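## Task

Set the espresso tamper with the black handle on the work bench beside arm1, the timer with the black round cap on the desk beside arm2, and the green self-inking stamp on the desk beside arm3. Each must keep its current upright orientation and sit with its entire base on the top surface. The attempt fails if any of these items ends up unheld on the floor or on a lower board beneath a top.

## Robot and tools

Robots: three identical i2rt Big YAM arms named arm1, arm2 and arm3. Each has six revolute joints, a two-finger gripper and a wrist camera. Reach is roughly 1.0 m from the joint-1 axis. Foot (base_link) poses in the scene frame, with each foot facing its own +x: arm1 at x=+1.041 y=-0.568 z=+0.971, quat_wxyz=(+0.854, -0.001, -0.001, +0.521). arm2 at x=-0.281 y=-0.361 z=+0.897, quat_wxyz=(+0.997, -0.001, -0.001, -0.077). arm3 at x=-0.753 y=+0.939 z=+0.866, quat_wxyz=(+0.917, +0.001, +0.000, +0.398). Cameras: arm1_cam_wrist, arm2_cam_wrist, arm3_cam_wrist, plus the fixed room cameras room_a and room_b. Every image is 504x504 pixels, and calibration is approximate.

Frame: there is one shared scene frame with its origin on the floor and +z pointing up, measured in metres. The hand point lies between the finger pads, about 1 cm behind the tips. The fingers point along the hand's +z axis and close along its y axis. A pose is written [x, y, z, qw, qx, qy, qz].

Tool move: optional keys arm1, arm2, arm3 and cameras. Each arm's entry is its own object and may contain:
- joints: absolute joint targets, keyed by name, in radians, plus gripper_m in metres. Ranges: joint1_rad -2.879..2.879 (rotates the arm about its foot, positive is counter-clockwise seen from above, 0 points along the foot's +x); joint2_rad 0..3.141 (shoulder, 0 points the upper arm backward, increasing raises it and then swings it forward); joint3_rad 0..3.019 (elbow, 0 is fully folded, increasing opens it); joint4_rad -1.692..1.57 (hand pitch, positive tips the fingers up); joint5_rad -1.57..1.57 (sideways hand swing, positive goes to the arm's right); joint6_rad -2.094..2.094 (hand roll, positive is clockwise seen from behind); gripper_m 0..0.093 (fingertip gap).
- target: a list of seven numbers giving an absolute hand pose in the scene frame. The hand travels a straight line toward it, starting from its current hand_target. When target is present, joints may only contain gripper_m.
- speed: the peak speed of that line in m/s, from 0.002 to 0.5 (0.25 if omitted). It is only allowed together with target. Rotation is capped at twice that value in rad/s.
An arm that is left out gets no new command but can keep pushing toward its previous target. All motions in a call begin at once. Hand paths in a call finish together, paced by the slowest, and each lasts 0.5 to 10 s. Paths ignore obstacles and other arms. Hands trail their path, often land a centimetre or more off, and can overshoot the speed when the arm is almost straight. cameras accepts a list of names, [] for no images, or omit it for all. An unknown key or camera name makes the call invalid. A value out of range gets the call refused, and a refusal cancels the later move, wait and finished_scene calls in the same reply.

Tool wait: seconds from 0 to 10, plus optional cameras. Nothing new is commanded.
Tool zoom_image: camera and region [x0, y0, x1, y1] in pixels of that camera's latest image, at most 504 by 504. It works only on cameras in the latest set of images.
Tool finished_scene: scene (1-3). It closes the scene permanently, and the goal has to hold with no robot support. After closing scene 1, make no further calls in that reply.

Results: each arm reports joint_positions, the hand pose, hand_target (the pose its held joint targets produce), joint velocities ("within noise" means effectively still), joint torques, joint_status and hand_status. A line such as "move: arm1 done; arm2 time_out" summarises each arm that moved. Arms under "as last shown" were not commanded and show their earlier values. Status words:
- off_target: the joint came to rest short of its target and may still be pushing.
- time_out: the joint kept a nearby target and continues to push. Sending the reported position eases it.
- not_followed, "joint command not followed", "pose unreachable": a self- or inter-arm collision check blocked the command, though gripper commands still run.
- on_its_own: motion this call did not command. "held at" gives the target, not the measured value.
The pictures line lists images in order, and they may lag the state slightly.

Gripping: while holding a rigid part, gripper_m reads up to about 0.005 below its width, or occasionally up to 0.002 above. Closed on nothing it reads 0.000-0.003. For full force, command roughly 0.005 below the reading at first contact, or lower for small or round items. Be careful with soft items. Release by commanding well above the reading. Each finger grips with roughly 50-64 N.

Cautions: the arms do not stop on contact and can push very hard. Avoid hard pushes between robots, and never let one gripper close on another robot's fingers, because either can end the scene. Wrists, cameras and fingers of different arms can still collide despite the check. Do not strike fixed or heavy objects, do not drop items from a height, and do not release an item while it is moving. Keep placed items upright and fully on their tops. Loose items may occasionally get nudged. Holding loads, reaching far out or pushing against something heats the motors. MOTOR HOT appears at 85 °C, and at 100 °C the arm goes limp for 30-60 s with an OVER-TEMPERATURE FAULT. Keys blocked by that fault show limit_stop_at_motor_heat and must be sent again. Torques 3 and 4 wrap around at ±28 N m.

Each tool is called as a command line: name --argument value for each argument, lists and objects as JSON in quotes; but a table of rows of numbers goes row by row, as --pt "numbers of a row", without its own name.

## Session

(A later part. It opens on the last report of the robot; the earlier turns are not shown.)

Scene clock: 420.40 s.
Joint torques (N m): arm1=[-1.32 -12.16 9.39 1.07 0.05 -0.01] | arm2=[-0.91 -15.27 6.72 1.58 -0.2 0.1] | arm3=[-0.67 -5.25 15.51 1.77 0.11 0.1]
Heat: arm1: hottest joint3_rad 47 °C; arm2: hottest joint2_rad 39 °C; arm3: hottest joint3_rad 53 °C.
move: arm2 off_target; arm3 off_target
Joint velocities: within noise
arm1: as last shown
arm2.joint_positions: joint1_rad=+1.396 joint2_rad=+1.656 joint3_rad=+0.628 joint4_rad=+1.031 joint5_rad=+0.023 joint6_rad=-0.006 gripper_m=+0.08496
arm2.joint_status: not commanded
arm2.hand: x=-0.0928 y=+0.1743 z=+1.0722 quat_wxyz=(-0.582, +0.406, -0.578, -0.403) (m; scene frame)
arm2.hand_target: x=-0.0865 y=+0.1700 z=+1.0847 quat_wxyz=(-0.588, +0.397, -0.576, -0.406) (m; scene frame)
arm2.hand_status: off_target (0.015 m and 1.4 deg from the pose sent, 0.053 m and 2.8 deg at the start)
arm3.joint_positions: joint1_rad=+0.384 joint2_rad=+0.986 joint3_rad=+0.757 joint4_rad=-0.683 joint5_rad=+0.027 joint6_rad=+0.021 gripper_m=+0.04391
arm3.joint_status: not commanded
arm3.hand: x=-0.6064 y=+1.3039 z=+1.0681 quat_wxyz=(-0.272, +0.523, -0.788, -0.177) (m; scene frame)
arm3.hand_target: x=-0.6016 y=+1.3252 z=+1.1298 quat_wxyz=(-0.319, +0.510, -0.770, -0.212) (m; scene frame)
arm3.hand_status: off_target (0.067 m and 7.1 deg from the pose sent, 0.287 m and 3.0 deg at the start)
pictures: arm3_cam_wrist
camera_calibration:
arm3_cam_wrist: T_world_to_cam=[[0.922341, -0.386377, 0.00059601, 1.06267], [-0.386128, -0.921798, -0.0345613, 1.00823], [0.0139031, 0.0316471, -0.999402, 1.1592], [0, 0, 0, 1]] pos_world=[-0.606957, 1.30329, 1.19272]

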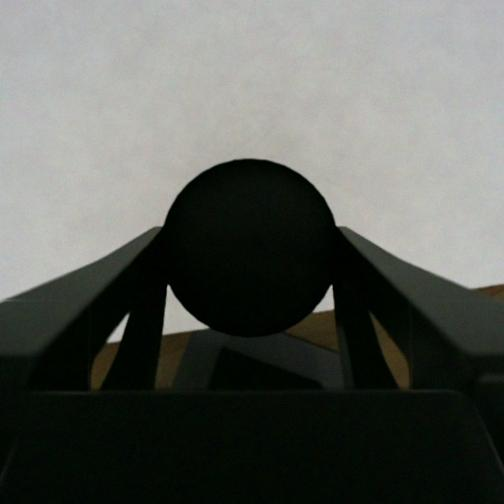

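move --arm3 '{"joints":{"joint1_rad":-2.04}}' --cameras '[]'

move --arm3 '{"target":[-0.520,0.285,1.205,0.359,0.5155,0.7363,-0.2515],"speed":0.22}' --arm2 '{"joints":{"joint1_rad":2.07}}' --cameras '["arm2_cam_wrist","arm3_cam_wrist"]'

Scene clock: 434.53 s.
Joint torques (N m): arm1=[-1.32 -12.16 9.4 1.07 0.05 -0.01] | arm2=[-0.97 -15.15 6.84 1.68 -0.2 0.1] | arm3=[-1.85 -5.36 14.5 1.76 -0.1 0.09]
Heat: arm1: hottest joint3_rad 47 °C; arm2: hottest joint2_rad 39 °C; arm3: hottest joint3_rad 55 °C.
move: arm3 done
Joint velocities: within noise
arm1, arm2: as last shown
arm2.hand_target: x=-0.0865 y=+0.1700 z=+1.0848 quat_wxyz=(-0.588, +0.397, -0.576, -0.406) (m; scene frame)
arm3.joint_positions: joint1_rad=-2.033 joint2_rad=+0.986 joint3_rad=+0.772 joint4_rad=-0.683 joint5_rad=+0.032 joint6_rad=+0.022 gripper_m=+0.04392
arm3.joint_status: all done
arm3.hand: x=-0.6196 y=+0.5645 z=+1.0741 quat_wxyz=(-0.264, -0.551, -0.766, +0.198) (m; scene frame)
arm3.hand_target: x=-0.6160 y=+0.5469 z=+1.1280 quat_wxyz=(-0.307, -0.546, -0.746, +0.226) (m; scene frame)
arm3.hand_status: not commanded
pictures: none
No camera images: "cameras" was empty.

Scene clock: 437.37 s.
Joint torques (N m): arm1=[-1.26 -12.16 9.39 1.07 0.05 0] | arm2=[0.91 -15.15 6.69 1.59 -0.07 0.1] | arm3=[-1.96 -14.33 16.05 2.02 -0.25 -0.08]
Heat: arm1: hottest joint3_rad 47 °C; arm2: hottest joint2_rad 39 °C; arm3: hottest joint3_rad 57 °C.
move: arm2 done; arm3 off_target
Joint velocities: within noise
arm1: as last shown
arm2.joint_positions: joint1_rad=+2.061 joint2_rad=+1.656 joint3_rad=+0.628 joint4_rad=+1.031 joint5_rad=+0.020 joint6_rad=-0.006 gripper_m=+0.08496
arm2.joint_status: all done
arm2.hand: x=-0.4635 y=+0.1761 z=+1.0718 quat_wxyz=(-0.417, +0.573, -0.413, -0.571) (m; scene frame)
arm2.hand_target: x=-0.4679 y=+0.1725 z=+1.0844 quat_wxyz=(-0.416, +0.568, -0.409, -0.581) (m; scene frame)
arm2.hand_status: not commanded
arm3.joint_positions: joint1_rad=-2.040 joint2_rad=+1.637 joint3_rad=+1.491 joint4_rad=-0.633 joint5_rad=-0.002 joint6_rad=+0.002 gripper_m=+0.04392
arm3.joint_status: not commanded
arm3.hand: x=-0.5234 y=+0.3103 z=+1.1384 quat_wxyz=(-0.315, -0.530, -0.756, +0.219) (m; scene frame)
arm3.hand_target: x=-0.5224 y=+0.2915 z=+1.2051 quat_wxyz=(-0.359, -0.515, -0.736, +0.252) (m; scene frame)
arm3.hand_status: off_target (0.071 m and 6.8 deg from the pose sent, 0.324 m and 13.6 deg at the start; pose on its path clipped on 44 of 85 steps)
pictures: arm2_cam_wrist, arm3_cam_wrist
camera_calibration:
arm2_cam_wrist: T_world_to_cam=[[0.948956, 0.315325, 0.00727705, 0.375994], [0.191849, -0.558741, -0.806847, 1.0538], [-0.250353, 0.767058, -0.590715, 0.502501], [0, 0, 0, 1]] pos_world=[-0.43317, 0.0847928, 1.14435]
arm3_cam_wrist: T_world_to_cam=[[-0.937529, -0.347834, -0.00710801, -0.374497], [-0.342231, 0.925718, -0.161007, -0.279485], [0.0625837, -0.148516, -0.986928, 1.32692], [0, 0, 0, 1]] pos_world=[-0.529794, 0.325531, 1.26191]

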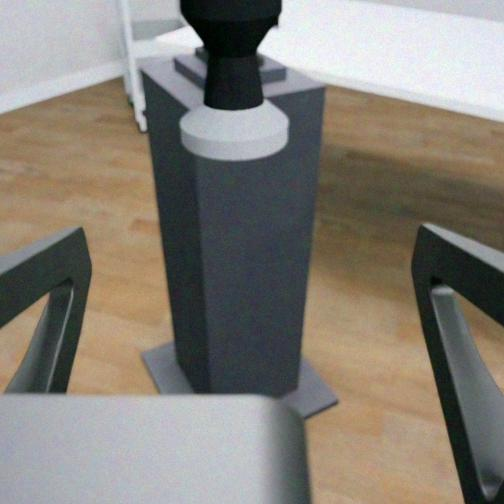

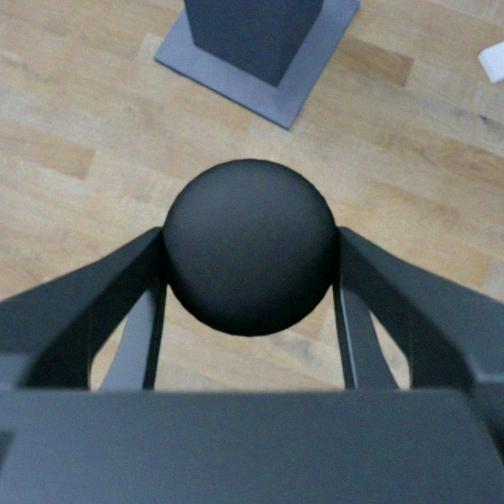

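move --arm2 '{"target":[-0.497,0.250,1.062,0.416,-0.568,0.409,0.581],"speed":0.2}' --cameras '["arm2_cam_wrist"]'

Scene clock: 457.33 s.
Joint torques (N m): arm1=[-1.26 -12.1 9.4 1.07 0.05 0] | arm2=[0.73 -14.39 11.1 1.78 0 0.17] | arm3=[-2.02 -14.27 16.01 2.02 -0.26 -0.08]
Heat: arm1: hottest joint3_rad 47 °C; arm2: hottest joint2_rad 39 °C; arm3: hottest joint3_rad 64 °C.
move: arm2 off_target
Joint velocities: within noise
arm1.joint_positions: joint1_rad=+1.889 joint2_rad=+1.239 joint3_rad=+1.128 joint4_rad=-0.655 joint5_rad=+0.000 joint6_rad=+0.001 gripper_m=+0.08493
arm1.joint_status: not commanded
arm1.hand: x=+0.5254 y=-0.4858 z=+1.2659 quat_wxyz=(-0.030, +0.918, -0.072, -0.389) (m; scene frame)
arm1.hand_target: x=+0.5250 y=-0.4861 z=+1.2700 quat_wxyz=(-0.030, +0.918, -0.071, -0.390) (m; scene frame)
arm1.hand_status: not commanded
arm2.joint_positions: joint1_rad=+2.062 joint2_rad=+1.823 joint3_rad=+0.805 joint4_rad=+1.010 joint5_rad=+0.020 joint6_rad=-0.006 gripper_m=+0.08496
arm2.joint_status: not commanded
arm2.hand: x=-0.4851 y=+0.2361 z=+1.0496 quat_wxyz=(-0.415, +0.576, -0.415, -0.569) (m; scene frame)
arm2.hand_target: x=-0.4967 y=+0.2488 z=+1.0623 quat_wxyz=(-0.416, +0.568, -0.409, -0.581) (m; scene frame)
arm2.hand_status: off_target (0.022 m and 1.9 deg from the pose sent, 0.082 m and 1.4 deg at the start)
arm3: as last shown
pictures: arm2_cam_wrist
camera_calibration:
arm2_cam_wrist: T_world_to_cam=[[0.948583, 0.316442, 0.00745441, 0.377136], [0.195124, -0.566046, -0.800948, 1.07065], [-0.249234, 0.76122, -0.598687, 0.448144], [0, 0, 0, 1]] pos_world=[-0.454962, 0.14556, 1.12302]

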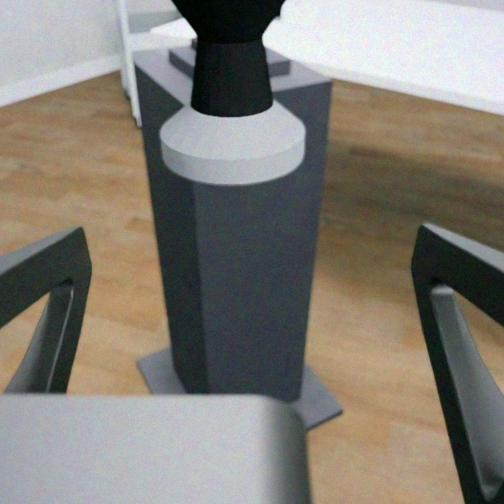

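move --arm2 '{"target":[-0.531,0.343,1.050,0.416,-0.568,0.409,0.581],"speed":0.15}' --cameras '["arm2_cam_wrist"]'

Scene clock: 473.43 s.
Joint torques (N m): arm1=[-1.2 -12.22 9.39 1.07 0.05 0] | arm2=[0.5 -17.55 12.22 1.83 0.03 0.15] | arm3=[-2.02 -14.15 15.98 1.99 -0.25 -0.07]
Heat: arm1: hottest joint3_rad 47 °C; arm2: hottest joint2_rad 39 °C; arm3: hottest joint3_rad 69 °C.
move: arm2 off_target
Joint velocities: within noise
arm1, arm3: as last shown
arm2.joint_positions: joint1_rad=+2.063 joint2_rad=+2.015 joint3_rad=+1.107 joint4_rad=+0.896 joint5_rad=+0.020 joint6_rad=-0.006 gripper_m=+0.08496
arm2.joint_status: not commanded
arm2.hand: x=-0.5181 y=+0.3287 z=+1.0354 quat_wxyz=(-0.414, +0.578, -0.416, -0.567) (m; scene frame)
arm2.hand_target: x=-0.5306 y=+0.3413 z=+1.0502 quat_wxyz=(-0.416, +0.568, -0.409, -0.581) (m; scene frame)
arm2.hand_status: off_target (0.024 m and 2.1 deg from the pose sent, 0.116 m and 1.9 deg at the start)
pictures: arm2_cam_wrist
camera_calibration:
arm2_cam_wrist: T_world_to_cam=[[0.948322, 0.317221, 0.00745741, 0.378736], [0.196629, -0.569047, -0.79845, 1.11734], [-0.249041, 0.758655, -0.602015, 0.365425], [0, 0, 0, 1]] pos_world=[-0.48786, 0.238446, 1.10931]

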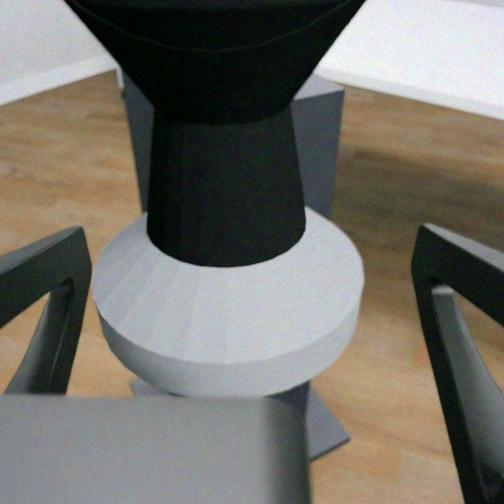

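move --arm2 '{"target":[-0.532,0.324,1.052,0.416,-0.568,0.409,0.581],"speed":0.1}' --cameras '["arm2_cam_wrist","arm3_cam_wrist"]'

Scene clock: 497.03 s.
Joint torques (N m): arm1=[-1.2 -12.16 9.37 1.06 0.05 -0.01] | arm2=[1.55 -21.19 7.84 2.71 0.1 0.13] | arm3=[-1.96 -14.21 15.98 2.03 -0.25 -0.08]
Heat: arm1: hottest joint3_rad 47 °C; arm2: hottest joint3_rad 41 °C; arm3: hottest joint3_rad 73 °C.
move: arm2 off_target
Joint velocities: within noise
arm1, arm3: as last shown
arm2.joint_positions: joint1_rad=+2.073 joint2_rad=+2.015 joint3_rad=+1.108 joint4_rad=+0.895 joint5_rad=+0.031 joint6_rad=-0.006 gripper_m=+0.08496
arm2.joint_status: not commanded
arm2.hand: x=-0.5236 y=+0.3269 z=+1.0355 quat_wxyz=(-0.414, +0.578, -0.416, -0.567) (m; scene frame)
arm2.hand_target: x=-0.5320 y=+0.3240 z=+1.0520 quat_wxyz=(-0.416, +0.568, -0.409, -0.581) (m; scene frame)
arm2.hand_status: off_target (0.019 m and 2.1 deg from the pose sent, 0.022 m and 2.1 deg at the start)
pictures: arm2_cam_wrist, arm3_cam_wrist
camera_calibration:
arm2_cam_wrist: T_world_to_cam=[[0.948566, 0.316488, 0.0076371, 0.38474], [0.19633, -0.569166, -0.798439, 1.11731], [-0.248349, 0.758871, -0.602027, 0.365837], [0, 0, 0, 1]] pos_world=[-0.493457, 0.236547, 1.10941]
arm3_cam_wrist: T_world_to_cam=[[-0.937435, -0.348094, -0.00683815, -0.374703], [-0.342526, 0.925605, -0.16103, -0.279576], [0.062383, -0.148613, -0.986926, 1.32684], [0, 0, 0, 1]] pos_world=[-0.529794, 0.325531, 1.26191]

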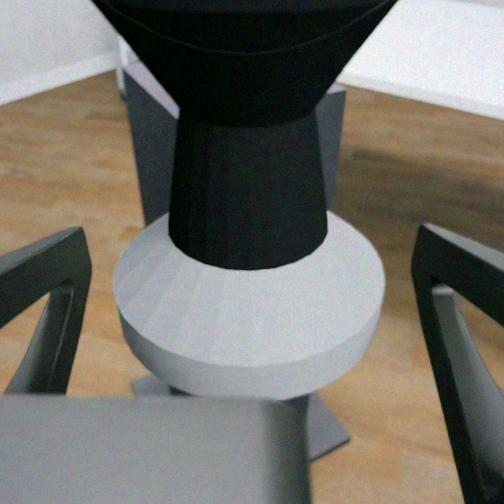

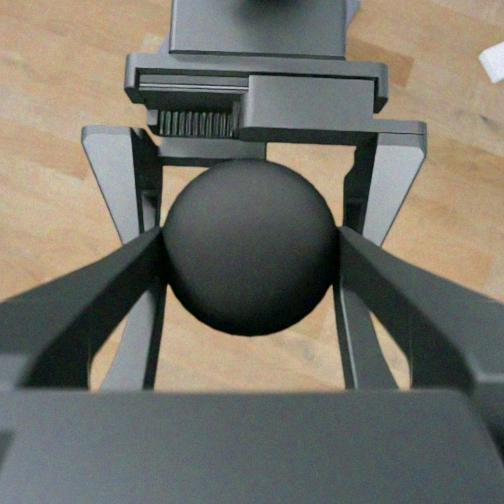

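move --arm2 '{"target":[-0.527,0.306,1.054,0.416,-0.568,0.409,0.581],"speed":0.1}' --cameras '["arm2_cam_wrist"]'

Scene clock: 504.20 s.
Joint torques (N m): arm1=[-1.26 -12.16 9.4 1.07 0.05 0] | arm2=[1.14 -21.77 7.54 2.96 0.02 0.14] | arm3=[-1.96 -14.21 15.99 2.06 -0.24 -0.07]
Heat: arm1: hottest joint3_rad 47 °C; arm2: hottest joint2_rad 41 °C; arm3: hottest joint3_rad 74 °C.
move: arm2 off_target
Joint velocities: within noise
arm1, arm3: as last shown
arm2.joint_positions: joint1_rad=+2.075 joint2_rad=+1.998 joint3_rad=+1.051 joint4_rad=+0.916 joint5_rad=+0.034 joint6_rad=-0.006 gripper_m=+0.08496
arm2.joint_status: not commanded
arm2.hand: x=-0.5181 y=+0.3101 z=+1.0253 quat_wxyz=(-0.411, +0.583, -0.420, -0.561) (m; scene frame)
arm2.hand_target: x=-0.5269 y=+0.3060 z=+1.0536 quat_wxyz=(-0.416, +0.568, -0.409, -0.581) (m; scene frame)
arm2.hand_status: off_target (0.030 m and 3.2 deg from the pose sent, 0.028 m and 2.1 deg at the start)
pictures: arm2_cam_wrist
camera_calibration:
arm2_cam_wrist: T_world_to_cam=[[0.948995, 0.315184, 0.00824751, 0.384944], [0.200769, -0.583918, -0.786595, 1.0932], [-0.243106, 0.74813, -0.617414, 0.395555], [0, 0, 0, 1]] pos_world=[-0.488629, 0.221083, 1.10095]

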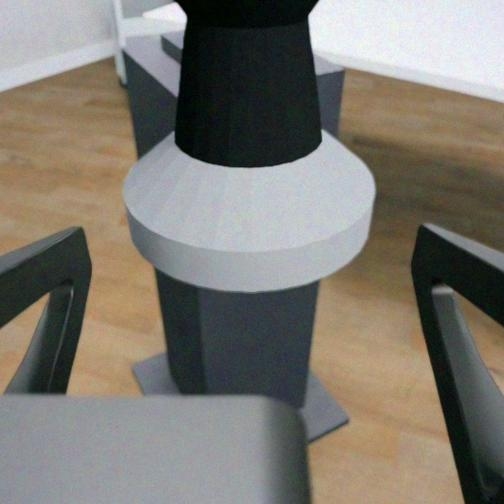

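move --arm2 '{"target":[-0.527,0.308,1.061,0.416,-0.568,0.409,0.581],"speed":0.1}' --cameras '["arm2_cam_wrist"]'

Scene clock: 513.50 s.
Joint torques (N m): arm1=[-1.32 -12.16 9.37 1.07 0.05 -0.01] | arm2=[0.73 -21.48 8.16 1.92 0.03 0.18] | arm3=[-2.02 -14.51 15.98 2.04 -0.24 -0.09]
Heat: arm1: hottest joint3_rad 47 °C; arm2: hottest joint2_rad 40 °C; arm3: hottest joint3_rad 75 °C.
move: arm2 off_target
Joint velocities: within noise
arm1, arm3: as last shown
arm2.joint_positions: joint1_rad=+2.075 joint2_rad=+1.986 joint3_rad=+1.051 joint4_rad=+0.916 joint5_rad=+0.034 joint6_rad=-0.006 gripper_m=+0.08496
arm2.joint_status: not commanded
arm2.hand: x=-0.5181 y=+0.3101 z=+1.0339 quat_wxyz=(-0.413, +0.579, -0.418, -0.565) (m; scene frame)
arm2.hand_target: x=-0.5268 y=+0.3078 z=+1.0608 quat_wxyz=(-0.416, +0.568, -0.409, -0.581) (m; scene frame)
arm2.hand_status: off_target (0.029 m and 2.5 deg from the pose sent, 0.037 m and 3.2 deg at the start)
pictures: arm2_cam_wrist
camera_calibration:
arm2_cam_wrist: T_world_to_cam=[[0.94903, 0.315086, 0.0079168, 0.385193], [0.197382, -0.574552, -0.794311, 1.10339], [-0.245727, 0.755388, -0.60746, 0.387032], [0, 0, 0, 1]] pos_world=[-0.488244, 0.220225, 1.10849]

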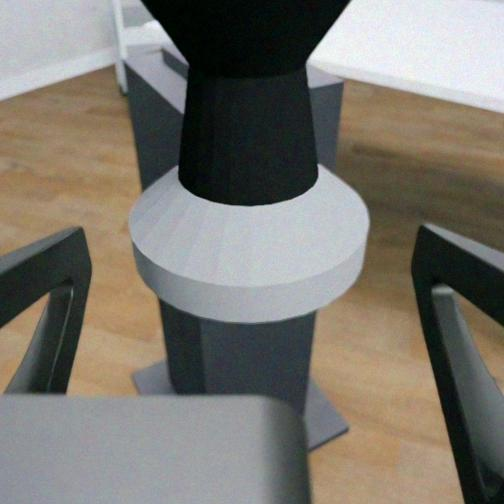

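move --arm2 '{"joints":{"gripper_m":0.043}}' --cameras '["arm2_cam_wrist"]'

Scene clock: 518.47 s.
Joint torques (N m): arm1=[-1.32 -12.22 9.37 1.07 0.05 0] | arm2=[0.5 -21.3 8.03 2.15 -0.01 0.17] | arm3=[-2.08 -14.21 15.92 2.02 -0.19 -0.07]
Heat: arm1: hottest joint3_rad 47 °C; arm2: hottest joint2_rad 41 °C; arm3: hottest joint3_rad 76 °C.
move: arm2 off_target
Joint velocities: within noise
arm1: as last shown
arm2.joint_positions: joint1_rad=+2.075 joint2_rad=+1.986 joint3_rad=+1.051 joint4_rad=+0.916 joint5_rad=+0.034 joint6_rad=-0.006 gripper_m=+0.05058
arm2.joint_status: gripper_m off_target (ended at +0.05061, target +0.04300)
arm2.hand: x=-0.5183 y=+0.3100 z=+1.0339 quat_wxyz=(-0.413, +0.579, -0.417, -0.565) (m; scene frame)
arm2.hand_target: x=-0.5268 y=+0.3079 z=+1.0608 quat_wxyz=(-0.416, +0.568, -0.409, -0.581) (m; scene frame)
arm2.hand_status: not commanded
arm3.joint_positions: joint1_rad=-2.040 joint2_rad=+1.637 joint3_rad=+1.491 joint4_rad=-0.633 joint5_rad=-0.004 joint6_rad=+0.002 gripper_m=+0.04392
arm3.joint_status: not commanded
arm3.hand: x=-0.5231 y=+0.3103 z=+1.1384 quat_wxyz=(-0.316, -0.529, -0.756, +0.219) (m; scene frame)
arm3.hand_target: x=-0.5223 y=+0.2915 z=+1.2051 quat_wxyz=(-0.359, -0.515, -0.736, +0.252) (m; scene frame)
arm3.hand_status: not commanded
pictures: arm2_cam_wrist
camera_calibration:
arm2_cam_wrist: T_world_to_cam=[[0.948909, 0.315452, 0.00790313, 0.385385], [0.197594, -0.574481, -0.79431, 1.10347], [-0.246026, 0.755289, -0.607461, 0.386912], [0, 0, 0, 1]] pos_world=[-0.488545, 0.220124, 1.10849]

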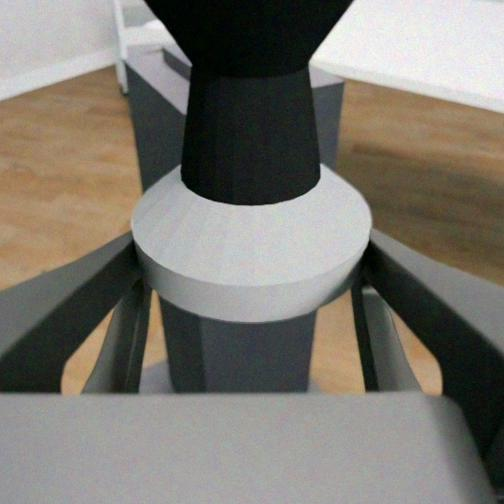

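move --arm3 '{"joints":{"gripper_m":0.06}}' --cameras '["arm2_cam_wrist"]'

move --arm3 '{"joints":{"gripper_m":0.09}}' --cameras '["arm3_cam_wrist"]'

move --arm3 '{"target":[-0.582,0.455,1.29,0.359,0.5155,0.7363,-0.2515]}' --cameras '["arm2_cam_wrist","arm3_cam_wrist"]'

Scene clock: 529.33 s.
Joint torques (N m): arm1=[-1.26 -12.1 9.37 1.06 0.05 0] | arm2=[0.79 -22.36 9.02 2.61 0.02 0.13] | arm3=[-1.9 -14.45 13.82 2.1 -0.18 -0.09]
Heat: arm1: hottest joint3_rad 47 °C; arm2: hottest joint2_rad 42 °C; arm3: hottest joint3_rad 77 °C.
move: arm3 done
Joint velocities: within noise
arm1, arm2: as last shown
arm2.joint_positions: joint1_rad=+2.075 joint2_rad=+1.986 joint3_rad=+1.039 joint4_rad=+0.904 joint5_rad=+0.034 joint6_rad=-0.006 gripper_m=+0.05058
arm2.hand: x=-0.5170 y=+0.3063 z=+1.0252 quat_wxyz=(-0.408, +0.586, -0.422, -0.558) (m; scene frame)
arm3.joint_positions: joint1_rad=-2.040 joint2_rad=+1.637 joint3_rad=+1.524 joint4_rad=-0.633 joint5_rad=-0.004 joint6_rad=+0.002 gripper_m=+0.05995
arm3.joint_status: all done
arm3.hand: x=-0.5206 y=+0.3034 z=+1.1569 quat_wxyz=(-0.328, -0.526, -0.751, +0.228) (m; scene frame)
arm3.hand_target: x=-0.5223 y=+0.2915 z=+1.2050 quat_wxyz=(-0.359, -0.515, -0.736, +0.252) (m; scene frame)
arm3.hand_status: not commanded
pictures: arm2_cam_wrist
camera_calibration:
arm2_cam_wrist: T_world_to_cam=[[0.948838, 0.315646, 0.00855274, 0.384577], [0.204047, -0.592248, -0.779492, 1.08774], [-0.240978, 0.741357, -0.626354, 0.410976], [0, 0, 0, 1]] pos_world=[-0.487816, 0.218144, 1.10201]

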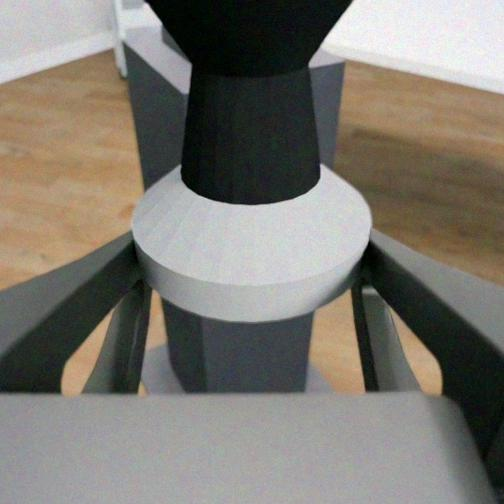

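Scene clock: 529.97 s.
Joint torques (N m): arm1=[-1.2 -12.16 9.4 1.06 0.05 -0.01] | arm2=[0.91 -21.77 9.14 2.58 0.05 0.11] | arm3=[-2.14 -14.27 13.76 2.06 -0.18 -0.09]
Heat: arm1: hottest joint3_rad 47 °C; arm2: hottest joint2_rad 43 °C; arm3: hottest joint3_rad 77 °C.
move: arm3 done
Joint velocities: within noise
arm1, arm2: as last shown
arm3.joint_positions: joint1_rad=-2.040 joint2_rad=+1.637 joint3_rad=+1.524 joint4_rad=-0.633 joint5_rad=-0.004 joint6_rad=+0.002 gripper_m=+0.08985
arm3.joint_status: all done
arm3.hand: x=-0.5206 y=+0.3034 z=+1.1569 quat_wxyz=(-0.328, -0.526, -0.751, +0.228) (m; scene frame)
arm3.hand_target: x=-0.5223 y=+0.2915 z=+1.2050 quat_wxyz=(-0.359, -0.515, -0.736, +0.252) (m; scene frame)
arm3.hand_status: not commanded
pictures: arm3_cam_wrist
camera_calibration:
arm3_cam_wrist: T_world_to_cam=[[-0.936971, -0.349321, -0.0077195, -0.372637], [-0.341311, 0.919769, -0.193731, -0.22907], [0.0747743, -0.178885, -0.981024, 1.35273], [0, 0, 0, 1]] pos_world=[-0.528484, 0.322506, 1.27981]

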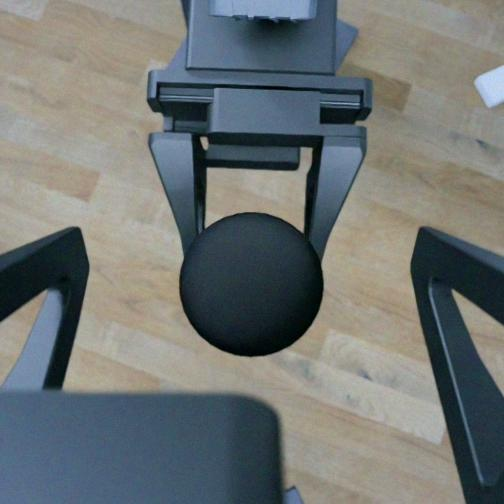

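Scene clock: 531.67 s.
Joint torques (N m): arm1=[-1.26 -12.22 9.39 1.06 0.05 0] | arm2=[1.03 -21.6 9.06 2.65 0.01 0.17] | arm3=[-1.96 -7.36 9.11 1.65 -0.25 -0.09]
Heat: arm1: hottest joint3_rad 47 °C; arm2: hottest joint2_rad 43 °C; arm3: hottest joint3_rad 76 °C.
move: arm3 done
Joint velocities: within noise
arm1.joint_positions: joint1_rad=+1.889 joint2_rad=+1.239 joint3_rad=+1.128 joint4_rad=-0.655 joint5_rad=+0.000 joint6_rad=+0.001 gripper_m=+0.08493
arm1.joint_status: not commanded
arm1.hand: x=+0.5254 y=-0.4858 z=+1.2659 quat_wxyz=(-0.030, +0.918, -0.072, -0.389) (m; scene frame)
arm1.hand_target: x=+0.5250 y=-0.4861 z=+1.2700 quat_wxyz=(-0.030, +0.918, -0.071, -0.390) (m; scene frame)
arm1.hand_status: not commanded
arm2: as last shown
arm3.joint_positions: joint1_rad=-2.044 joint2_rad=+1.189 joint3_rad=+1.371 joint4_rad=-0.841 joint5_rad=-0.007 joint6_rad=+0.001 gripper_m=+0.08993
arm3.joint_status: not commanded
arm3.hand: x=-0.5768 y=+0.4536 z=+1.2892 quat_wxyz=(-0.361, -0.515, -0.736, +0.250) (m; scene frame)
arm3.hand_target: x=-0.5819 y=+0.4550 z=+1.2900 quat_wxyz=(-0.359, -0.516, -0.736, +0.251) (m; scene frame)
arm3.hand_status: done (0.005 m and 0.3 deg from the pose sent, 0.211 m and 4.9 deg at the start)
pictures: arm2_cam_wrist, arm3_cam_wrist
camera_calibration:
arm2_cam_wrist: T_world_to_cam=[[0.948838, 0.315646, 0.00855274, 0.384577], [0.204047, -0.592248, -0.779492, 1.08774], [-0.240978, 0.741357, -0.626354, 0.410976], [0, 0, 0, 1]] pos_world=[-0.487816, 0.218144, 1.10201]
arm3_cam_wrist: T_world_to_cam=[[-0.936859, -0.349622, -0.00775312, -0.371631], [-0.33377, 0.900558, -0.278555, -0.238318], [0.104371, -0.258379, -0.960389, 1.54019], [0, 0, 0, 1]] pos_world=[-0.58846, 0.482641, 1.40991]

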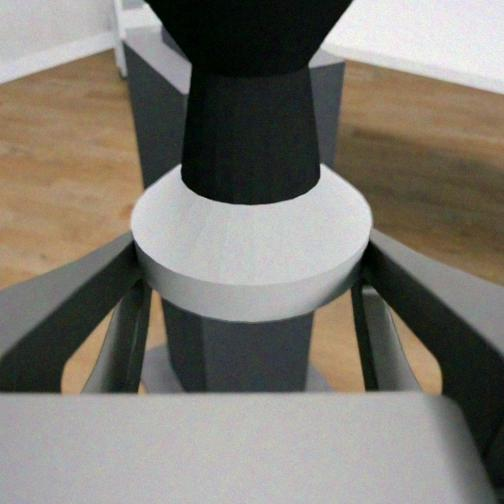

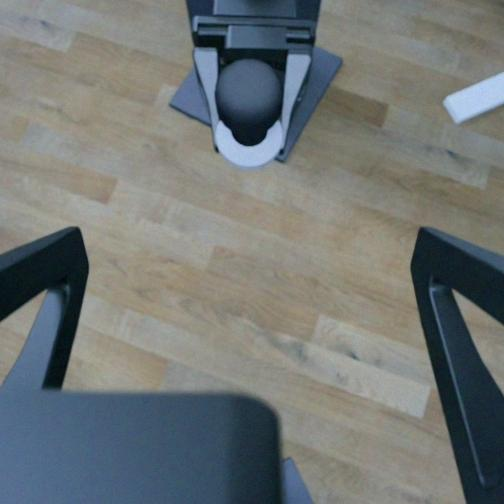

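move --arm2 '{"joints":{"joint1_rad":0.0}}' --arm3 '{"joints":{"joint1_rad":-1.5,"joint2_rad":0.6}}' --cameras '["arm1_cam_wrist","arm2_cam_wrist"]'

Scene clock: 543.93 s.
Joint torques (N m): arm1=[-1.32 -12.22 9.4 1.06 0.05 -0.01] | arm2=[-0.32 -21.77 9.31 2.63 -0.19 0.14] | arm3=[-0.67 2.49 8.44 2.02 -0.07 -0.05]
Heat: arm1: hottest joint3_rad 47 °C; arm2: hottest joint2_rad 44 °C; arm3: hottest joint3_rad 71 °C.
move: arm2 done; arm3 done
Joint velocities: within noise
arm1: as last shown
arm2.joint_positions: joint1_rad=-0.004 joint2_rad=+1.986 joint3_rad=+1.039 joint4_rad=+0.904 joint5_rad=+0.040 joint6_rad=-0.005 gripper_m=+0.05060
arm2.joint_status: all done
arm2.hand: x=+0.4168 y=-0.4802 z=+1.0270 quat_wxyz=(-0.689, -0.069, -0.718, +0.072) (m; scene frame)
arm2.hand_target: x=+0.4221 y=-0.4775 z=+1.0626 quat_wxyz=(-0.712, -0.068, -0.695, +0.068) (m; scene frame)
arm2.hand_status: not commanded
arm3.joint_positions: joint1_rad=-1.509 joint2_rad=+0.602 joint3_rad=+1.356 joint4_rad=-0.842 joint5_rad=-0.011 joint6_rad=-0.001 gripper_m=+0.08994
arm3.joint_status: all done
arm3.hand: x=-0.5398 y=+0.7646 z=+1.5057 quat_wxyz=(-0.636, -0.246, -0.697, +0.224) (m; scene frame)
arm3.hand_target: x=-0.5418 y=+0.7692 z=+1.5120 quat_wxyz=(-0.640, -0.240, -0.695, +0.225) (m; scene frame)
arm3.hand_status: not commanded
pictures: arm1_cam_wrist, arm2_cam_wrist
camera_calibration:
arm1_cam_wrist: T_world_to_cam=[[0.159798, 0.987099, 0.0100243, 0.381927], [0.971745, -0.155509, -0.177566, -0.359326], [-0.173716, 0.0381157, -0.984058, 1.47867], [0, 0, 0, 1]] pos_world=[0.545012, -0.489239, 1.38747]
arm2_cam_wrist: T_world_to_cam=[[-0.192081, -0.981339, 0.00892802, -0.400858], [-0.614131, 0.1131, -0.781058, 1.1142], [0.765473, -0.155509, -0.624395, 0.368024], [0, 0, 0, 1]] pos_world=[0.325552, -0.462162, 1.10362]

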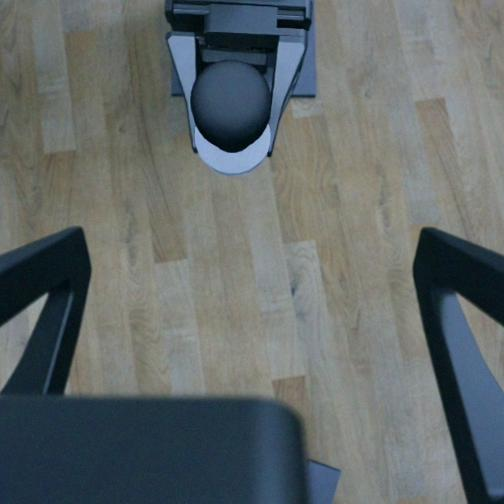

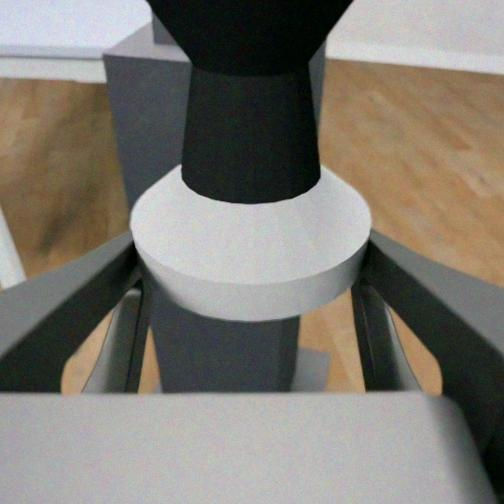

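move --arm1 '{"target":[0.398,-0.477,1.163,0.0303,-0.9177,0.0714,0.3895],"speed":0.15}' --cameras '["arm1_cam_wrist","arm2_cam_wrist"]'

Scene clock: 562.30 s.
Joint torques (N m): arm1=[-0.67 -16.21 12.42 2 0.11 0.15] | arm2=[0.56 -21.95 9.1 2.56 -0.17 0.2] | arm3=[-0.67 2.55 8.43 2 -0.07 -0.05]
Heat: arm1: hottest joint3_rad 47 °C; arm2: hottest joint2_rad 44 °C; arm3: hottest joint3_rad 67 °C.
move: arm1 off_target
Joint velocities: within noise
arm1.joint_positions: joint1_rad=+1.903 joint2_rad=+1.618 joint3_rad=+1.192 joint4_rad=-0.415 joint5_rad=+0.012 joint6_rad=+0.001 gripper_m=+0.08493
arm1.joint_status: not commanded
arm1.hand: x=+0.4263 y=-0.4766 z=+1.1319 quat_wxyz=(-0.030, +0.932, -0.069, -0.354) (m; scene frame)
arm1.hand_target: x=+0.4009 y=-0.4775 z=+1.1638 quat_wxyz=(-0.030, +0.918, -0.071, -0.390) (m; scene frame)
arm1.hand_status: off_target (0.042 m and 4.4 deg from the pose sent, 0.164 m and 0.1 deg at the start)
arm2, arm3: as last shown
pictures: arm1_cam_wrist, arm2_cam_wrist
camera_calibration:
arm1_cam_wrist: T_world_to_cam=[[0.153768, 0.987917, 0.0193911, 0.382381], [0.983132, -0.150997, -0.103206, -0.372191], [-0.0990309, 0.0349338, -0.994471, 1.30761], [0, 0, 0, 1]] pos_world=[0.436609, -0.47964, 1.25455]
arm2_cam_wrist: T_world_to_cam=[[-0.192081, -0.981339, 0.00892802, -0.400858], [-0.614131, 0.1131, -0.781058, 1.1142], [0.765473, -0.155509, -0.624395, 0.368024], [0, 0, 0, 1]] pos_world=[0.325552, -0.462162, 1.10362]

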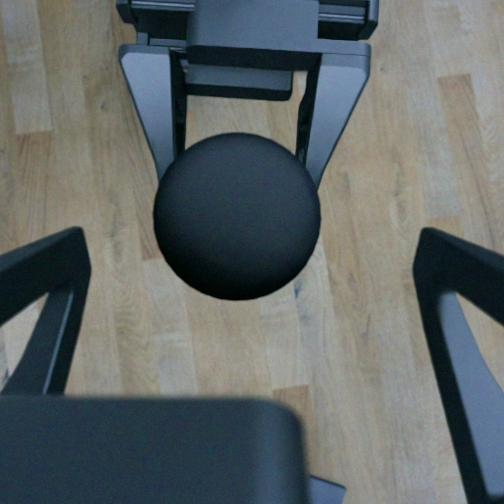

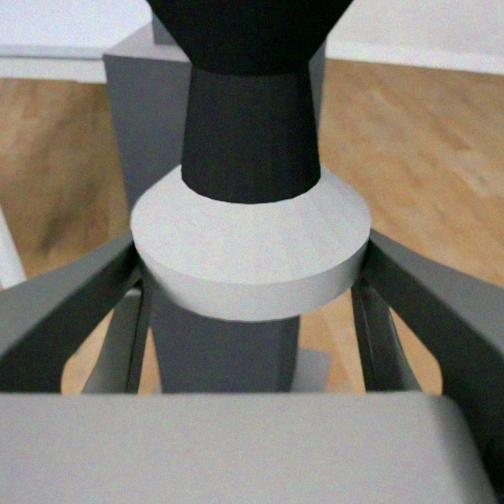

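move --arm1 '{"target":[0.385,-0.482,1.160,0.0303,-0.9177,0.0714,0.3895],"speed":0.1}' --cameras '["arm1_cam_wrist"]'

move --arm1 '{"joints":{"gripper_m":0.036}}' --cameras '["arm1_cam_wrist","arm2_cam_wrist"]'

Scene clock: 573.33 s.
Joint torques (N m): arm1=[-0.67 -16.56 12.52 1.99 0.11 0.12] | arm2=[0.62 -21.48 9.18 2.59 -0.21 0.17] | arm3=[-0.62 2.78 8.42 2.02 -0.06 -0.06]
Heat: arm1: hottest joint3_rad 48 °C; arm2: hottest joint2_rad 45 °C; arm3: hottest joint3_rad 65 °C.
move: arm1 off_target
Joint velocities: within noise
arm1.joint_positions: joint1_rad=+1.916 joint2_rad=+1.650 joint3_rad=+1.223 joint4_rad=-0.415 joint5_rad=+0.021 joint6_rad=+0.009 gripper_m=+0.08493
arm1.joint_status: not commanded
arm1.hand: x=+0.4140 y=-0.4815 z=+1.1286 quat_wxyz=(-0.031, +0.932, -0.069, -0.354) (m; scene frame)
arm1.hand_target: x=+0.3880 y=-0.4824 z=+1.1608 quat_wxyz=(-0.030, +0.918, -0.071, -0.390) (m; scene frame)
arm1.hand_status: off_target (0.043 m and 4.4 deg from the pose sent, 0.050 m and 4.4 deg at the start)
arm2, arm3: as last shown
pictures: arm1_cam_wrist
camera_calibration:
arm1_cam_wrist: T_world_to_cam=[[0.153182, 0.987982, 0.020668, 0.388068], [0.983304, -0.150311, -0.10257, -0.361649], [-0.0982306, 0.0360348, -0.994511, 1.30352], [0, 0, 0, 1]] pos_world=[0.424211, -0.484736, 1.25125]

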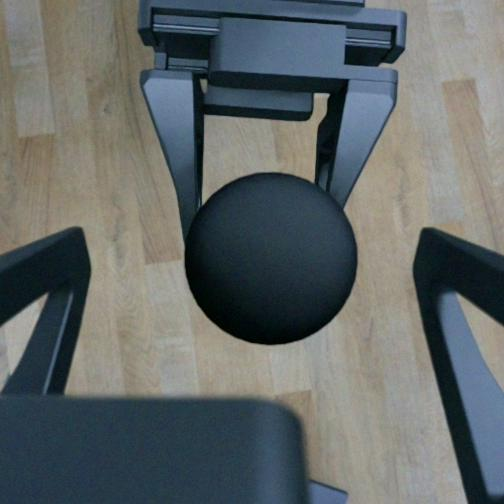

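Scene clock: 574.03 s.
Joint torques (N m): arm1=[-0.62 -16.56 12.52 1.99 -0.03 0.15] | arm2=[-0.03 -21.95 9.01 2.67 -0.18 0.12] | arm3=[-0.79 2.9 8.46 2.06 -0.06 -0.05]
Heat: arm1: hottest joint3_rad 49 °C; arm2: hottest joint2_rad 45 °C; arm3: hottest joint3_rad 65 °C.
move: arm1 off_target
Joint velocities: within noise
arm1.joint_positions: joint1_rad=+1.915 joint2_rad=+1.650 joint3_rad=+1.223 joint4_rad=-0.415 joint5_rad=+0.026 joint6_rad=+0.009 gripper_m=+0.04148
arm1.joint_status: gripper_m off_target (ended at +0.04150, target +0.03600)
arm1.hand: x=+0.4141 y=-0.4805 z=+1.1286 quat_wxyz=(-0.033, +0.932, -0.070, -0.354) (m; scene frame)
arm1.hand_target: x=+0.3880 y=-0.4824 z=+1.1608 quat_wxyz=(-0.030, +0.918, -0.071, -0.390) (m; scene frame)
arm1.hand_status: not commanded
arm2.joint_positions: joint1_rad=-0.005 joint2_rad=+1.986 joint3_rad=+1.039 joint4_rad=+0.904 joint5_rad=+0.040 joint6_rad=-0.003 gripper_m=+0.05060
arm2.joint_status: not commanded
arm2.hand: x=+0.4167 y=-0.4807 z=+1.0269 quat_wxyz=(-0.688, -0.070, -0.718, +0.071) (m; scene frame)
arm2.hand_target: x=+0.4221 y=-0.4775 z=+1.0625 quat_wxyz=(-0.712, -0.068, -0.696, +0.068) (m; scene frame)
arm2.hand_status: not commanded
arm3: as last shown
pictures: arm1_cam_wrist, arm2_cam_wrist
camera_calibration:
arm1_cam_wrist: T_world_to_cam=[[0.15658, 0.987385, 0.0235448, 0.382126], [0.982811, -0.153405, -0.102715, -0.362764], [-0.0978072, 0.0392232, -0.994432, 1.30478], [0, 0, 0, 1]] pos_world=[0.424311, -0.484133, 1.25125]
arm2_cam_wrist: T_world_to_cam=[[-0.192898, -0.981199, 0.00628667, -0.398311], [-0.613895, 0.115685, -0.780865, 1.11504], [0.765457, -0.154486, -0.624668, 0.36871], [0, 0, 0, 1]] pos_world=[0.325452, -0.462855, 1.10352]

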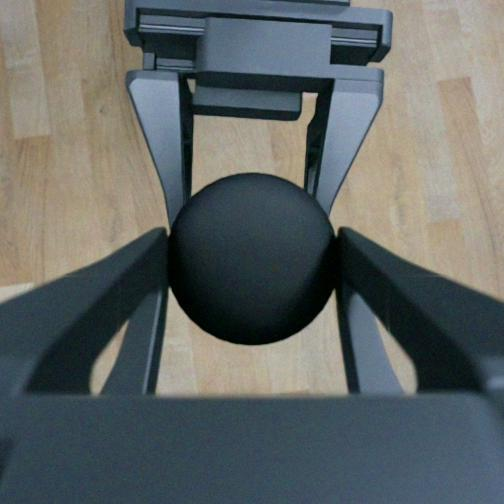

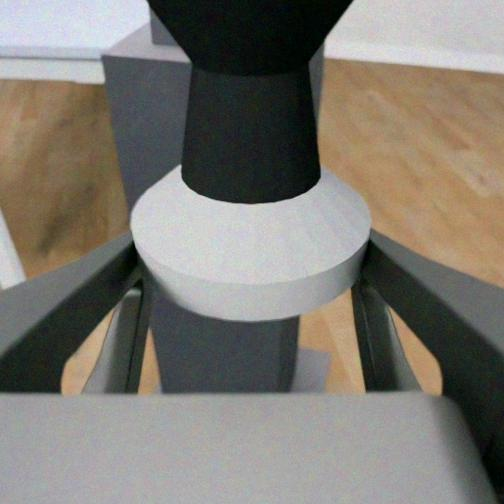

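move --arm2 '{"joints":{"gripper_m":0.065}}' --cameras '[]'

move --arm2 '{"joints":{"gripper_m":0.09}}' --cameras '["arm2_cam_wrist"]'

move --arm2 '{"target":[0.24,-0.450,1.045,0.712,0.068,0.696,-0.068]}' --cameras '["arm2_cam_wrist","arm1_cam_wrist"]'

Scene clock: 592.97 s.
Joint torques (N m): arm1=[-0.73 -19.19 12.44 1.95 -0.02 0.15] | arm2=[0.26 -21.3 9.11 2.48 -0.2 0.11] | arm3=[-0.62 2.96 8.46 2.03 -0.07 -0.06]
Heat: arm1: hottest joint3_rad 52 °C; arm2: hottest joint2_rad 45 °C; arm3: hottest joint3_rad 62 °C.
move: arm2 done
Joint velocities: within noise
arm1.joint_positions: joint1_rad=+1.915 joint2_rad=+1.677 joint3_rad=+1.223 joint4_rad=-0.415 joint5_rad=+0.025 joint6_rad=+0.010 gripper_m=+0.04148
arm1.joint_status: not commanded
arm1.hand: x=+0.4136 y=-0.4805 z=+1.1121 quat_wxyz=(-0.032, +0.937, -0.070, -0.341) (m; scene frame)
arm1.hand_target: x=+0.3880 y=-0.4824 z=+1.1609 quat_wxyz=(-0.030, +0.918, -0.071, -0.390) (m; scene frame)
arm1.hand_status: not commanded
arm2.joint_positions: joint1_rad=-0.005 joint2_rad=+1.983 joint3_rad=+1.039 joint4_rad=+0.904 joint5_rad=+0.040 joint6_rad=-0.003 gripper_m=+0.06495
arm2.joint_status: all done
arm2.hand: x=+0.4167 y=-0.4807 z=+1.0288 quat_wxyz=(-0.689, -0.070, -0.717, +0.071) (m; scene frame)
arm2.hand_target: x=+0.4221 y=-0.4775 z=+1.0625 quat_wxyz=(-0.712, -0.068, -0.696, +0.068) (m; scene frame)
arm2.hand_status: not commanded
arm3: as last shown
pictures: none
No camera images: "cameras" was empty.

Scene clock: 593.57 s.
Joint torques (N m): arm1=[-0.62 -19.19 12.38 1.95 -0.02 0.14] | arm2=[0.38 -20.89 9.13 2.59 -0.23 0.12] | arm3=[-0.73 2.67 8.49 2.03 -0.07 -0.06]
Heat: arm1: hottest joint3_rad 52 °C; arm2: hottest joint2_rad 45 °C; arm3: hottest joint3_rad 62 °C.
move: arm2 done
Joint velocities: within noise
arm1, arm3: as last shown
arm2.joint_positions: joint1_rad=-0.005 joint2_rad=+1.983 joint3_rad=+1.039 joint4_rad=+0.904 joint5_rad=+0.040 joint6_rad=-0.003 gripper_m=+0.08984
arm2.joint_status: all done
arm2.hand: x=+0.4167 y=-0.4807 z=+1.0288 quat_wxyz=(-0.689, -0.070, -0.717, +0.071) (m; scene frame)
arm2.hand_target: x=+0.4221 y=-0.4775 z=+1.0625 quat_wxyz=(-0.712, -0.068, -0.696, +0.068) (m; scene frame)
arm2.hand_status: not commanded
pictures: arm2_cam_wrist
camera_calibration:
arm2_cam_wrist: T_world_to_cam=[[-0.192895, -0.9812, 0.00612999, -0.39809], [-0.611844, 0.115394, -0.782516, 1.11719], [0.767098, -0.154694, -0.6226, 0.36696], [0, 0, 0, 1]] pos_world=[0.325261, -0.462756, 1.10513]

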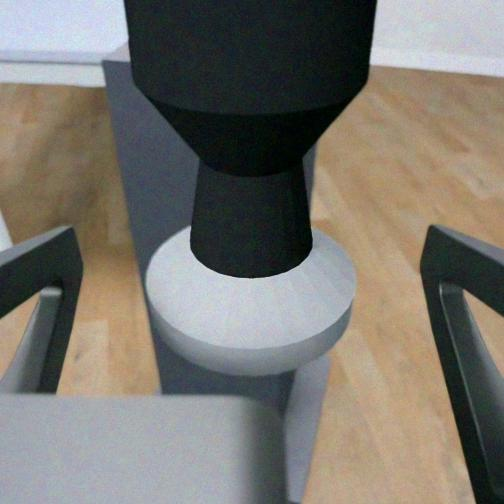

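Scene clock: 595.10 s.
Joint torques (N m): arm1=[-0.79 -19.08 12.36 1.96 -0.02 0.14] | arm2=[0.15 -14.27 5.08 2.89 -0.19 0.06] | arm3=[-0.5 2.73 8.5 2.02 -0.08 -0.06]
Heat: arm1: hottest joint3_rad 52 °C; arm2: hottest joint2_rad 44 °C; arm3: hottest joint3_rad 62 °C.
move: arm2 off_target
Joint velocities: within noise
arm1, arm3: as last shown
arm2.joint_positions: joint1_rad=-0.005 joint2_rad=+1.731 joint3_rad=+0.514 joint4_rad=+1.195 joint5_rad=+0.039 joint6_rad=-0.003 gripper_m=+0.08992
arm2.joint_status: not commanded
arm2.hand: x=+0.2409 y=-0.4521 z=+1.0273 quat_wxyz=(-0.696, -0.069, -0.711, +0.071) (m; scene frame)
arm2.hand_target: x=+0.2399 y=-0.4501 z=+1.0448 quat_wxyz=(-0.712, -0.068, -0.696, +0.068) (m; scene frame)
arm2.hand_status: off_target (0.018 m and 2.6 deg from the pose sent, 0.180 m and 3.6 deg at the start)
pictures: arm1_cam_wrist, arm2_cam_wrist
camera_calibration:
arm1_cam_wrist: T_world_to_cam=[[0.155985, 0.987474, 0.0237649, 0.382647], [0.985197, -0.153803, -0.0757067, -0.395144], [-0.0711033, 0.0352223, -0.996847, 1.27803], [0, 0, 0, 1]] pos_world=[0.420479, -0.483643, 1.23499]
arm2_cam_wrist: T_world_to_cam=[[-0.191428, -0.981491, 0.00551594, -0.403868], [-0.598048, 0.112182, -0.79357, 1.01165], [0.778263, -0.15521, -0.608454, 0.487855], [0, 0, 0, 1]] pos_world=[0.148026, -0.434162, 1.10188]

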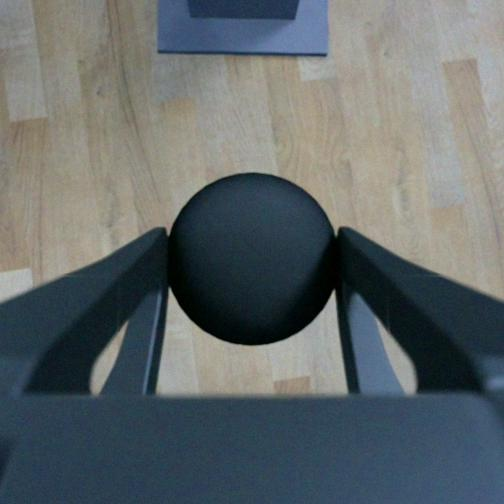

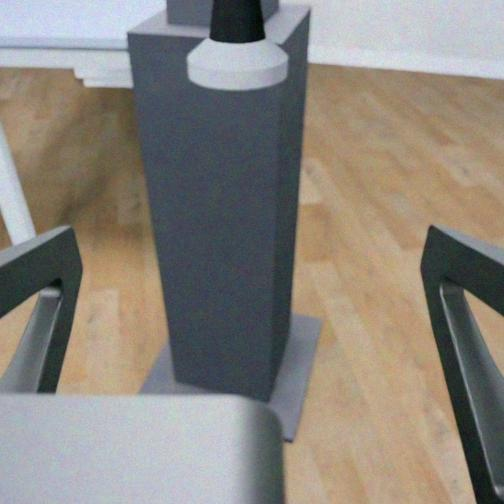

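move --arm1 '{"joints":{"joint1_rad":-1.1}}' --cameras '["arm1_cam_wrist"]'

Scene clock: 612.73 s.
Joint torques (N m): arm1=[-0.91 -20.6 10.25 1.42 0.01 0.12] | arm2=[0.32 -14.8 5.08 2.93 -0.21 0.08] | arm3=[-0.62 2.73 8.53 2.02 -0.06 -0.06]
Heat: arm1: hottest joint3_rad 54 °C; arm2: hottest joint2_rad 42 °C; arm3: hottest joint3_rad 61 °C.
move: arm1 done
Joint velocities: within noise
arm1.joint_positions: joint1_rad=-1.105 joint2_rad=+1.692 joint3_rad=+1.255 joint4_rad=-0.398 joint5_rad=+0.024 joint6_rad=+0.010 gripper_m=+0.04150
arm1.joint_status: all done
arm1.hand: x=+1.6879 y=-0.5776 z=+1.1248 quat_wxyz=(-0.361, -0.013, -0.933, +0.012) (m; scene frame)
arm1.hand_target: x=+1.6982 y=-0.5743 z=+1.1637 quat_wxyz=(-0.393, -0.016, -0.919, +0.008) (m; scene frame)
arm1.hand_status: not commanded
arm2, arm3: as last shown
arm2.hand_target: x=+0.2400 y=-0.4501 z=+1.0448 quat_wxyz=(-0.712, -0.068, -0.696, +0.068) (m; scene frame)
pictures: arm1_cam_wrist
camera_calibration:
arm1_cam_wrist: T_world_to_cam=[[-0.0355376, -0.999072, 0.0243463, -0.545396], [-0.992911, 0.0325325, -0.114323, 1.82533], [0.113425, -0.0282365, -0.993145, 1.03246], [0, 0, 0, 1]] pos_world=[1.6759, -0.575119, 1.24734]

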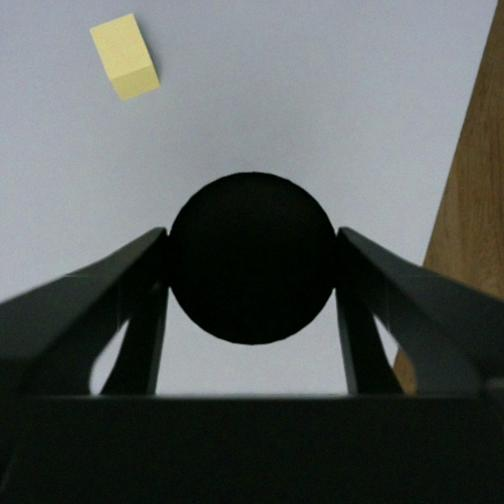

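move --arm1 '{"target":[1.662,-0.577,0.985,0.3705,0.0138,0.9287,-0.0055],"speed":0.2}' --cameras '["arm1_cam_wrist","room_a"]'

zoom_image --camera "room_a" --region '[225, 160, 295, 230]'

Scene clock: 631.10 s.
Joint torques (N m): arm1=[-1.61 -19.43 6.53 2.48 -0.04 0.06] | arm2=[0.97 -15.03 5.18 3.03 -0.17 0.11] | arm3=[-0.73 2.73 8.47 2.04 -0.06 -0.07]
Heat: arm1: hottest joint3_rad 53 °C; arm2: hottest joint2_rad 41 °C; arm3: hottest joint3_rad 59 °C.
move: arm1 off_target
Joint velocities: within noise
arm1.joint_positions: joint1_rad=-1.105 joint2_rad=+1.872 joint3_rad=+1.012 joint4_rad=-0.020 joint5_rad=+0.014 joint6_rad=+0.010 gripper_m=+0.04150
arm1.joint_status: not commanded
arm1.hand: x=+1.6471 y=-0.5756 z=+0.9635 quat_wxyz=(-0.340, -0.011, -0.940, +0.007) (m; scene frame)
arm1.hand_target: x=+1.6613 y=-0.5769 z=+0.9853 quat_wxyz=(-0.370, -0.014, -0.929, +0.005) (m; scene frame)
arm1.hand_status: off_target (0.026 m and 3.8 deg from the pose sent, 0.142 m and 1.4 deg at the start)
arm2: as last shown
arm3.joint_positions: joint1_rad=-1.509 joint2_rad=+0.602 joint3_rad=+1.356 joint4_rad=-0.842 joint5_rad=-0.011 joint6_rad=-0.001 gripper_m=+0.08994
arm3.joint_status: not commanded
arm3.hand: x=-0.5398 y=+0.7646 z=+1.5057 quat_wxyz=(-0.636, -0.246, -0.697, +0.224) (m; scene frame)
arm3.hand_target: x=-0.5418 y=+0.7692 z=+1.5120 quat_wxyz=(-0.640, -0.240, -0.695, +0.225) (m; scene frame)
arm3.hand_status: not commanded
pictures: arm1_cam_wrist, room_a
camera_calibration:
arm1_cam_wrist: T_world_to_cam=[[-0.0275775, -0.99947, 0.0172824, -0.547437], [-0.997223, 0.0263107, -0.0696738, 1.72684], [0.0691822, -0.0191558, -0.99742, 0.959193], [0, 0, 0, 1]] pos_world=[1.64059, -0.574207, 1.0865]

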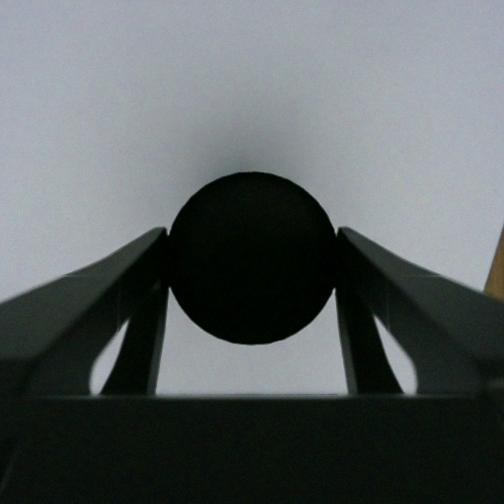

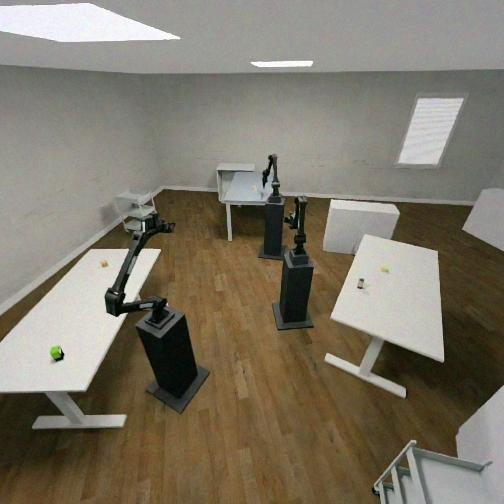

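Scaled by 7.200 from the camera's 504x504 image, which has a finer 720x720 frame.

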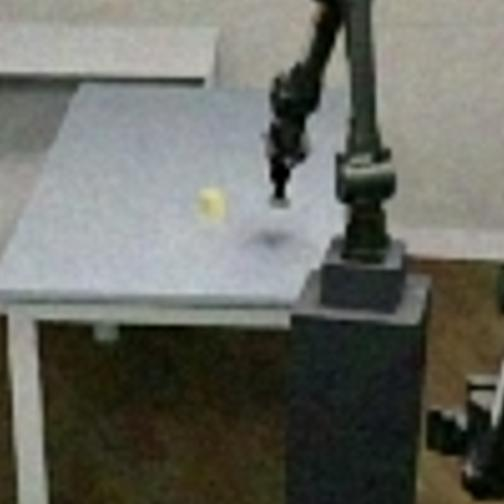

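move --arm1 '{"target":[1.662,-0.577,0.944,0.3705,0.0138,0.9287,-0.0055],"speed":0.08}' --cameras '[]'

move --arm1 '{"target":[1.662,-0.577,0.930,0.3705,0.0138,0.9287,-0.0055],"speed":0.03}' --cameras '["room_a"]'

zoom_image --camera "room_a" --region '[225, 160, 295, 230]'

Scene clock: 639.77 s.
Joint torques (N m): arm1=[-1.55 -19.55 5.86 2.5 -0.03 0.06] | arm2=[0.03 -13.86 4.98 2.89 -0.17 0.1] | arm3=[-0.56 2.78 8.44 2.02 -0.07 -0.06]
Heat: arm1: hottest joint3_rad 51 °C; arm2: hottest joint2_rad 40 °C; arm3: hottest joint3_rad 59 °C.
move: arm1 off_target
Joint velocities: within noise
arm1.joint_positions: joint1_rad=-1.105 joint2_rad=+1.957 joint3_rad=+1.002 joint4_rad=+0.081 joint5_rad=+0.014 joint6_rad=+0.010 gripper_m=+0.04150
arm1.joint_status: not commanded
arm1.hand: x=+1.6479 y=-0.5757 z=+0.9255 quat_wxyz=(-0.342, -0.011, -0.939, +0.007) (m; scene frame)
arm1.hand_target: x=+1.6615 y=-0.5769 z=+0.9443 quat_wxyz=(-0.370, -0.014, -0.929, +0.006) (m; scene frame)
arm1.hand_status: off_target (0.023 m and 3.5 deg from the pose sent, 0.025 m and 3.8 deg at the start)
arm2, arm3: as last shown
pictures: none
No camera images: "cameras" was empty.

Scene clock: 640.93 s.
Joint torques (N m): arm1=[-1.61 -19.37 5.55 2.56 -0.03 0.06] | arm2=[0.21 -13.74 5.01 2.95 -0.19 0.1] | arm3=[-0.67 2.61 8.47 1.98 -0.08 -0.06]
Heat: arm1: hottest joint3_rad 51 °C; arm2: hottest joint2_rad 40 °C; arm3: hottest joint3_rad 59 °C.
move: arm1 off_target
Joint velocities: within noise
arm1.joint_positions: joint1_rad=-1.105 joint2_rad=+1.985 joint3_rad=+1.002 joint4_rad=+0.114 joint5_rad=+0.014 joint6_rad=+0.010 gripper_m=+0.04150
arm1.joint_status: not commanded
arm1.hand: x=+1.6491 y=-0.5757 z=+0.9142 quat_wxyz=(-0.345, -0.011, -0.939, +0.007) (m; scene frame)
arm1.hand_target: x=+1.6616 y=-0.5769 z=+0.9303 quat_wxyz=(-0.370, -0.014, -0.929, +0.006) (m; scene frame)
arm1.hand_status: off_target (0.020 m and 3.2 deg from the pose sent, 0.015 m and 3.5 deg at the start)
arm2, arm3: as last shown
pictures: room_a

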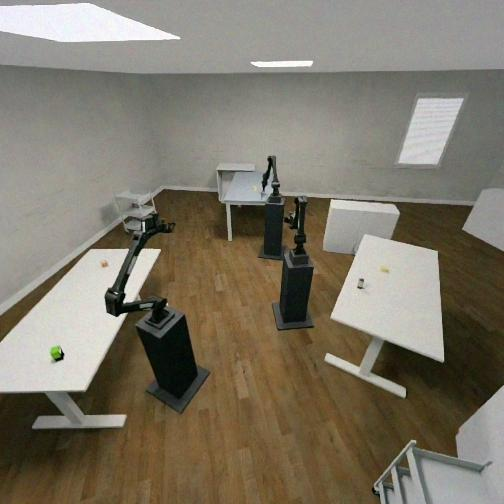

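Scaled by 7.200 from the camera's 504x504 image, which has a finer 720x720 frame.

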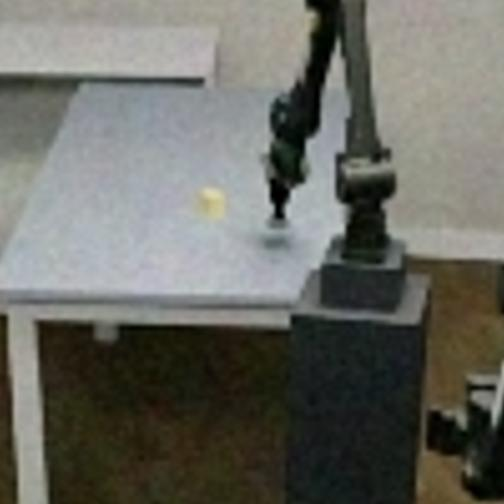

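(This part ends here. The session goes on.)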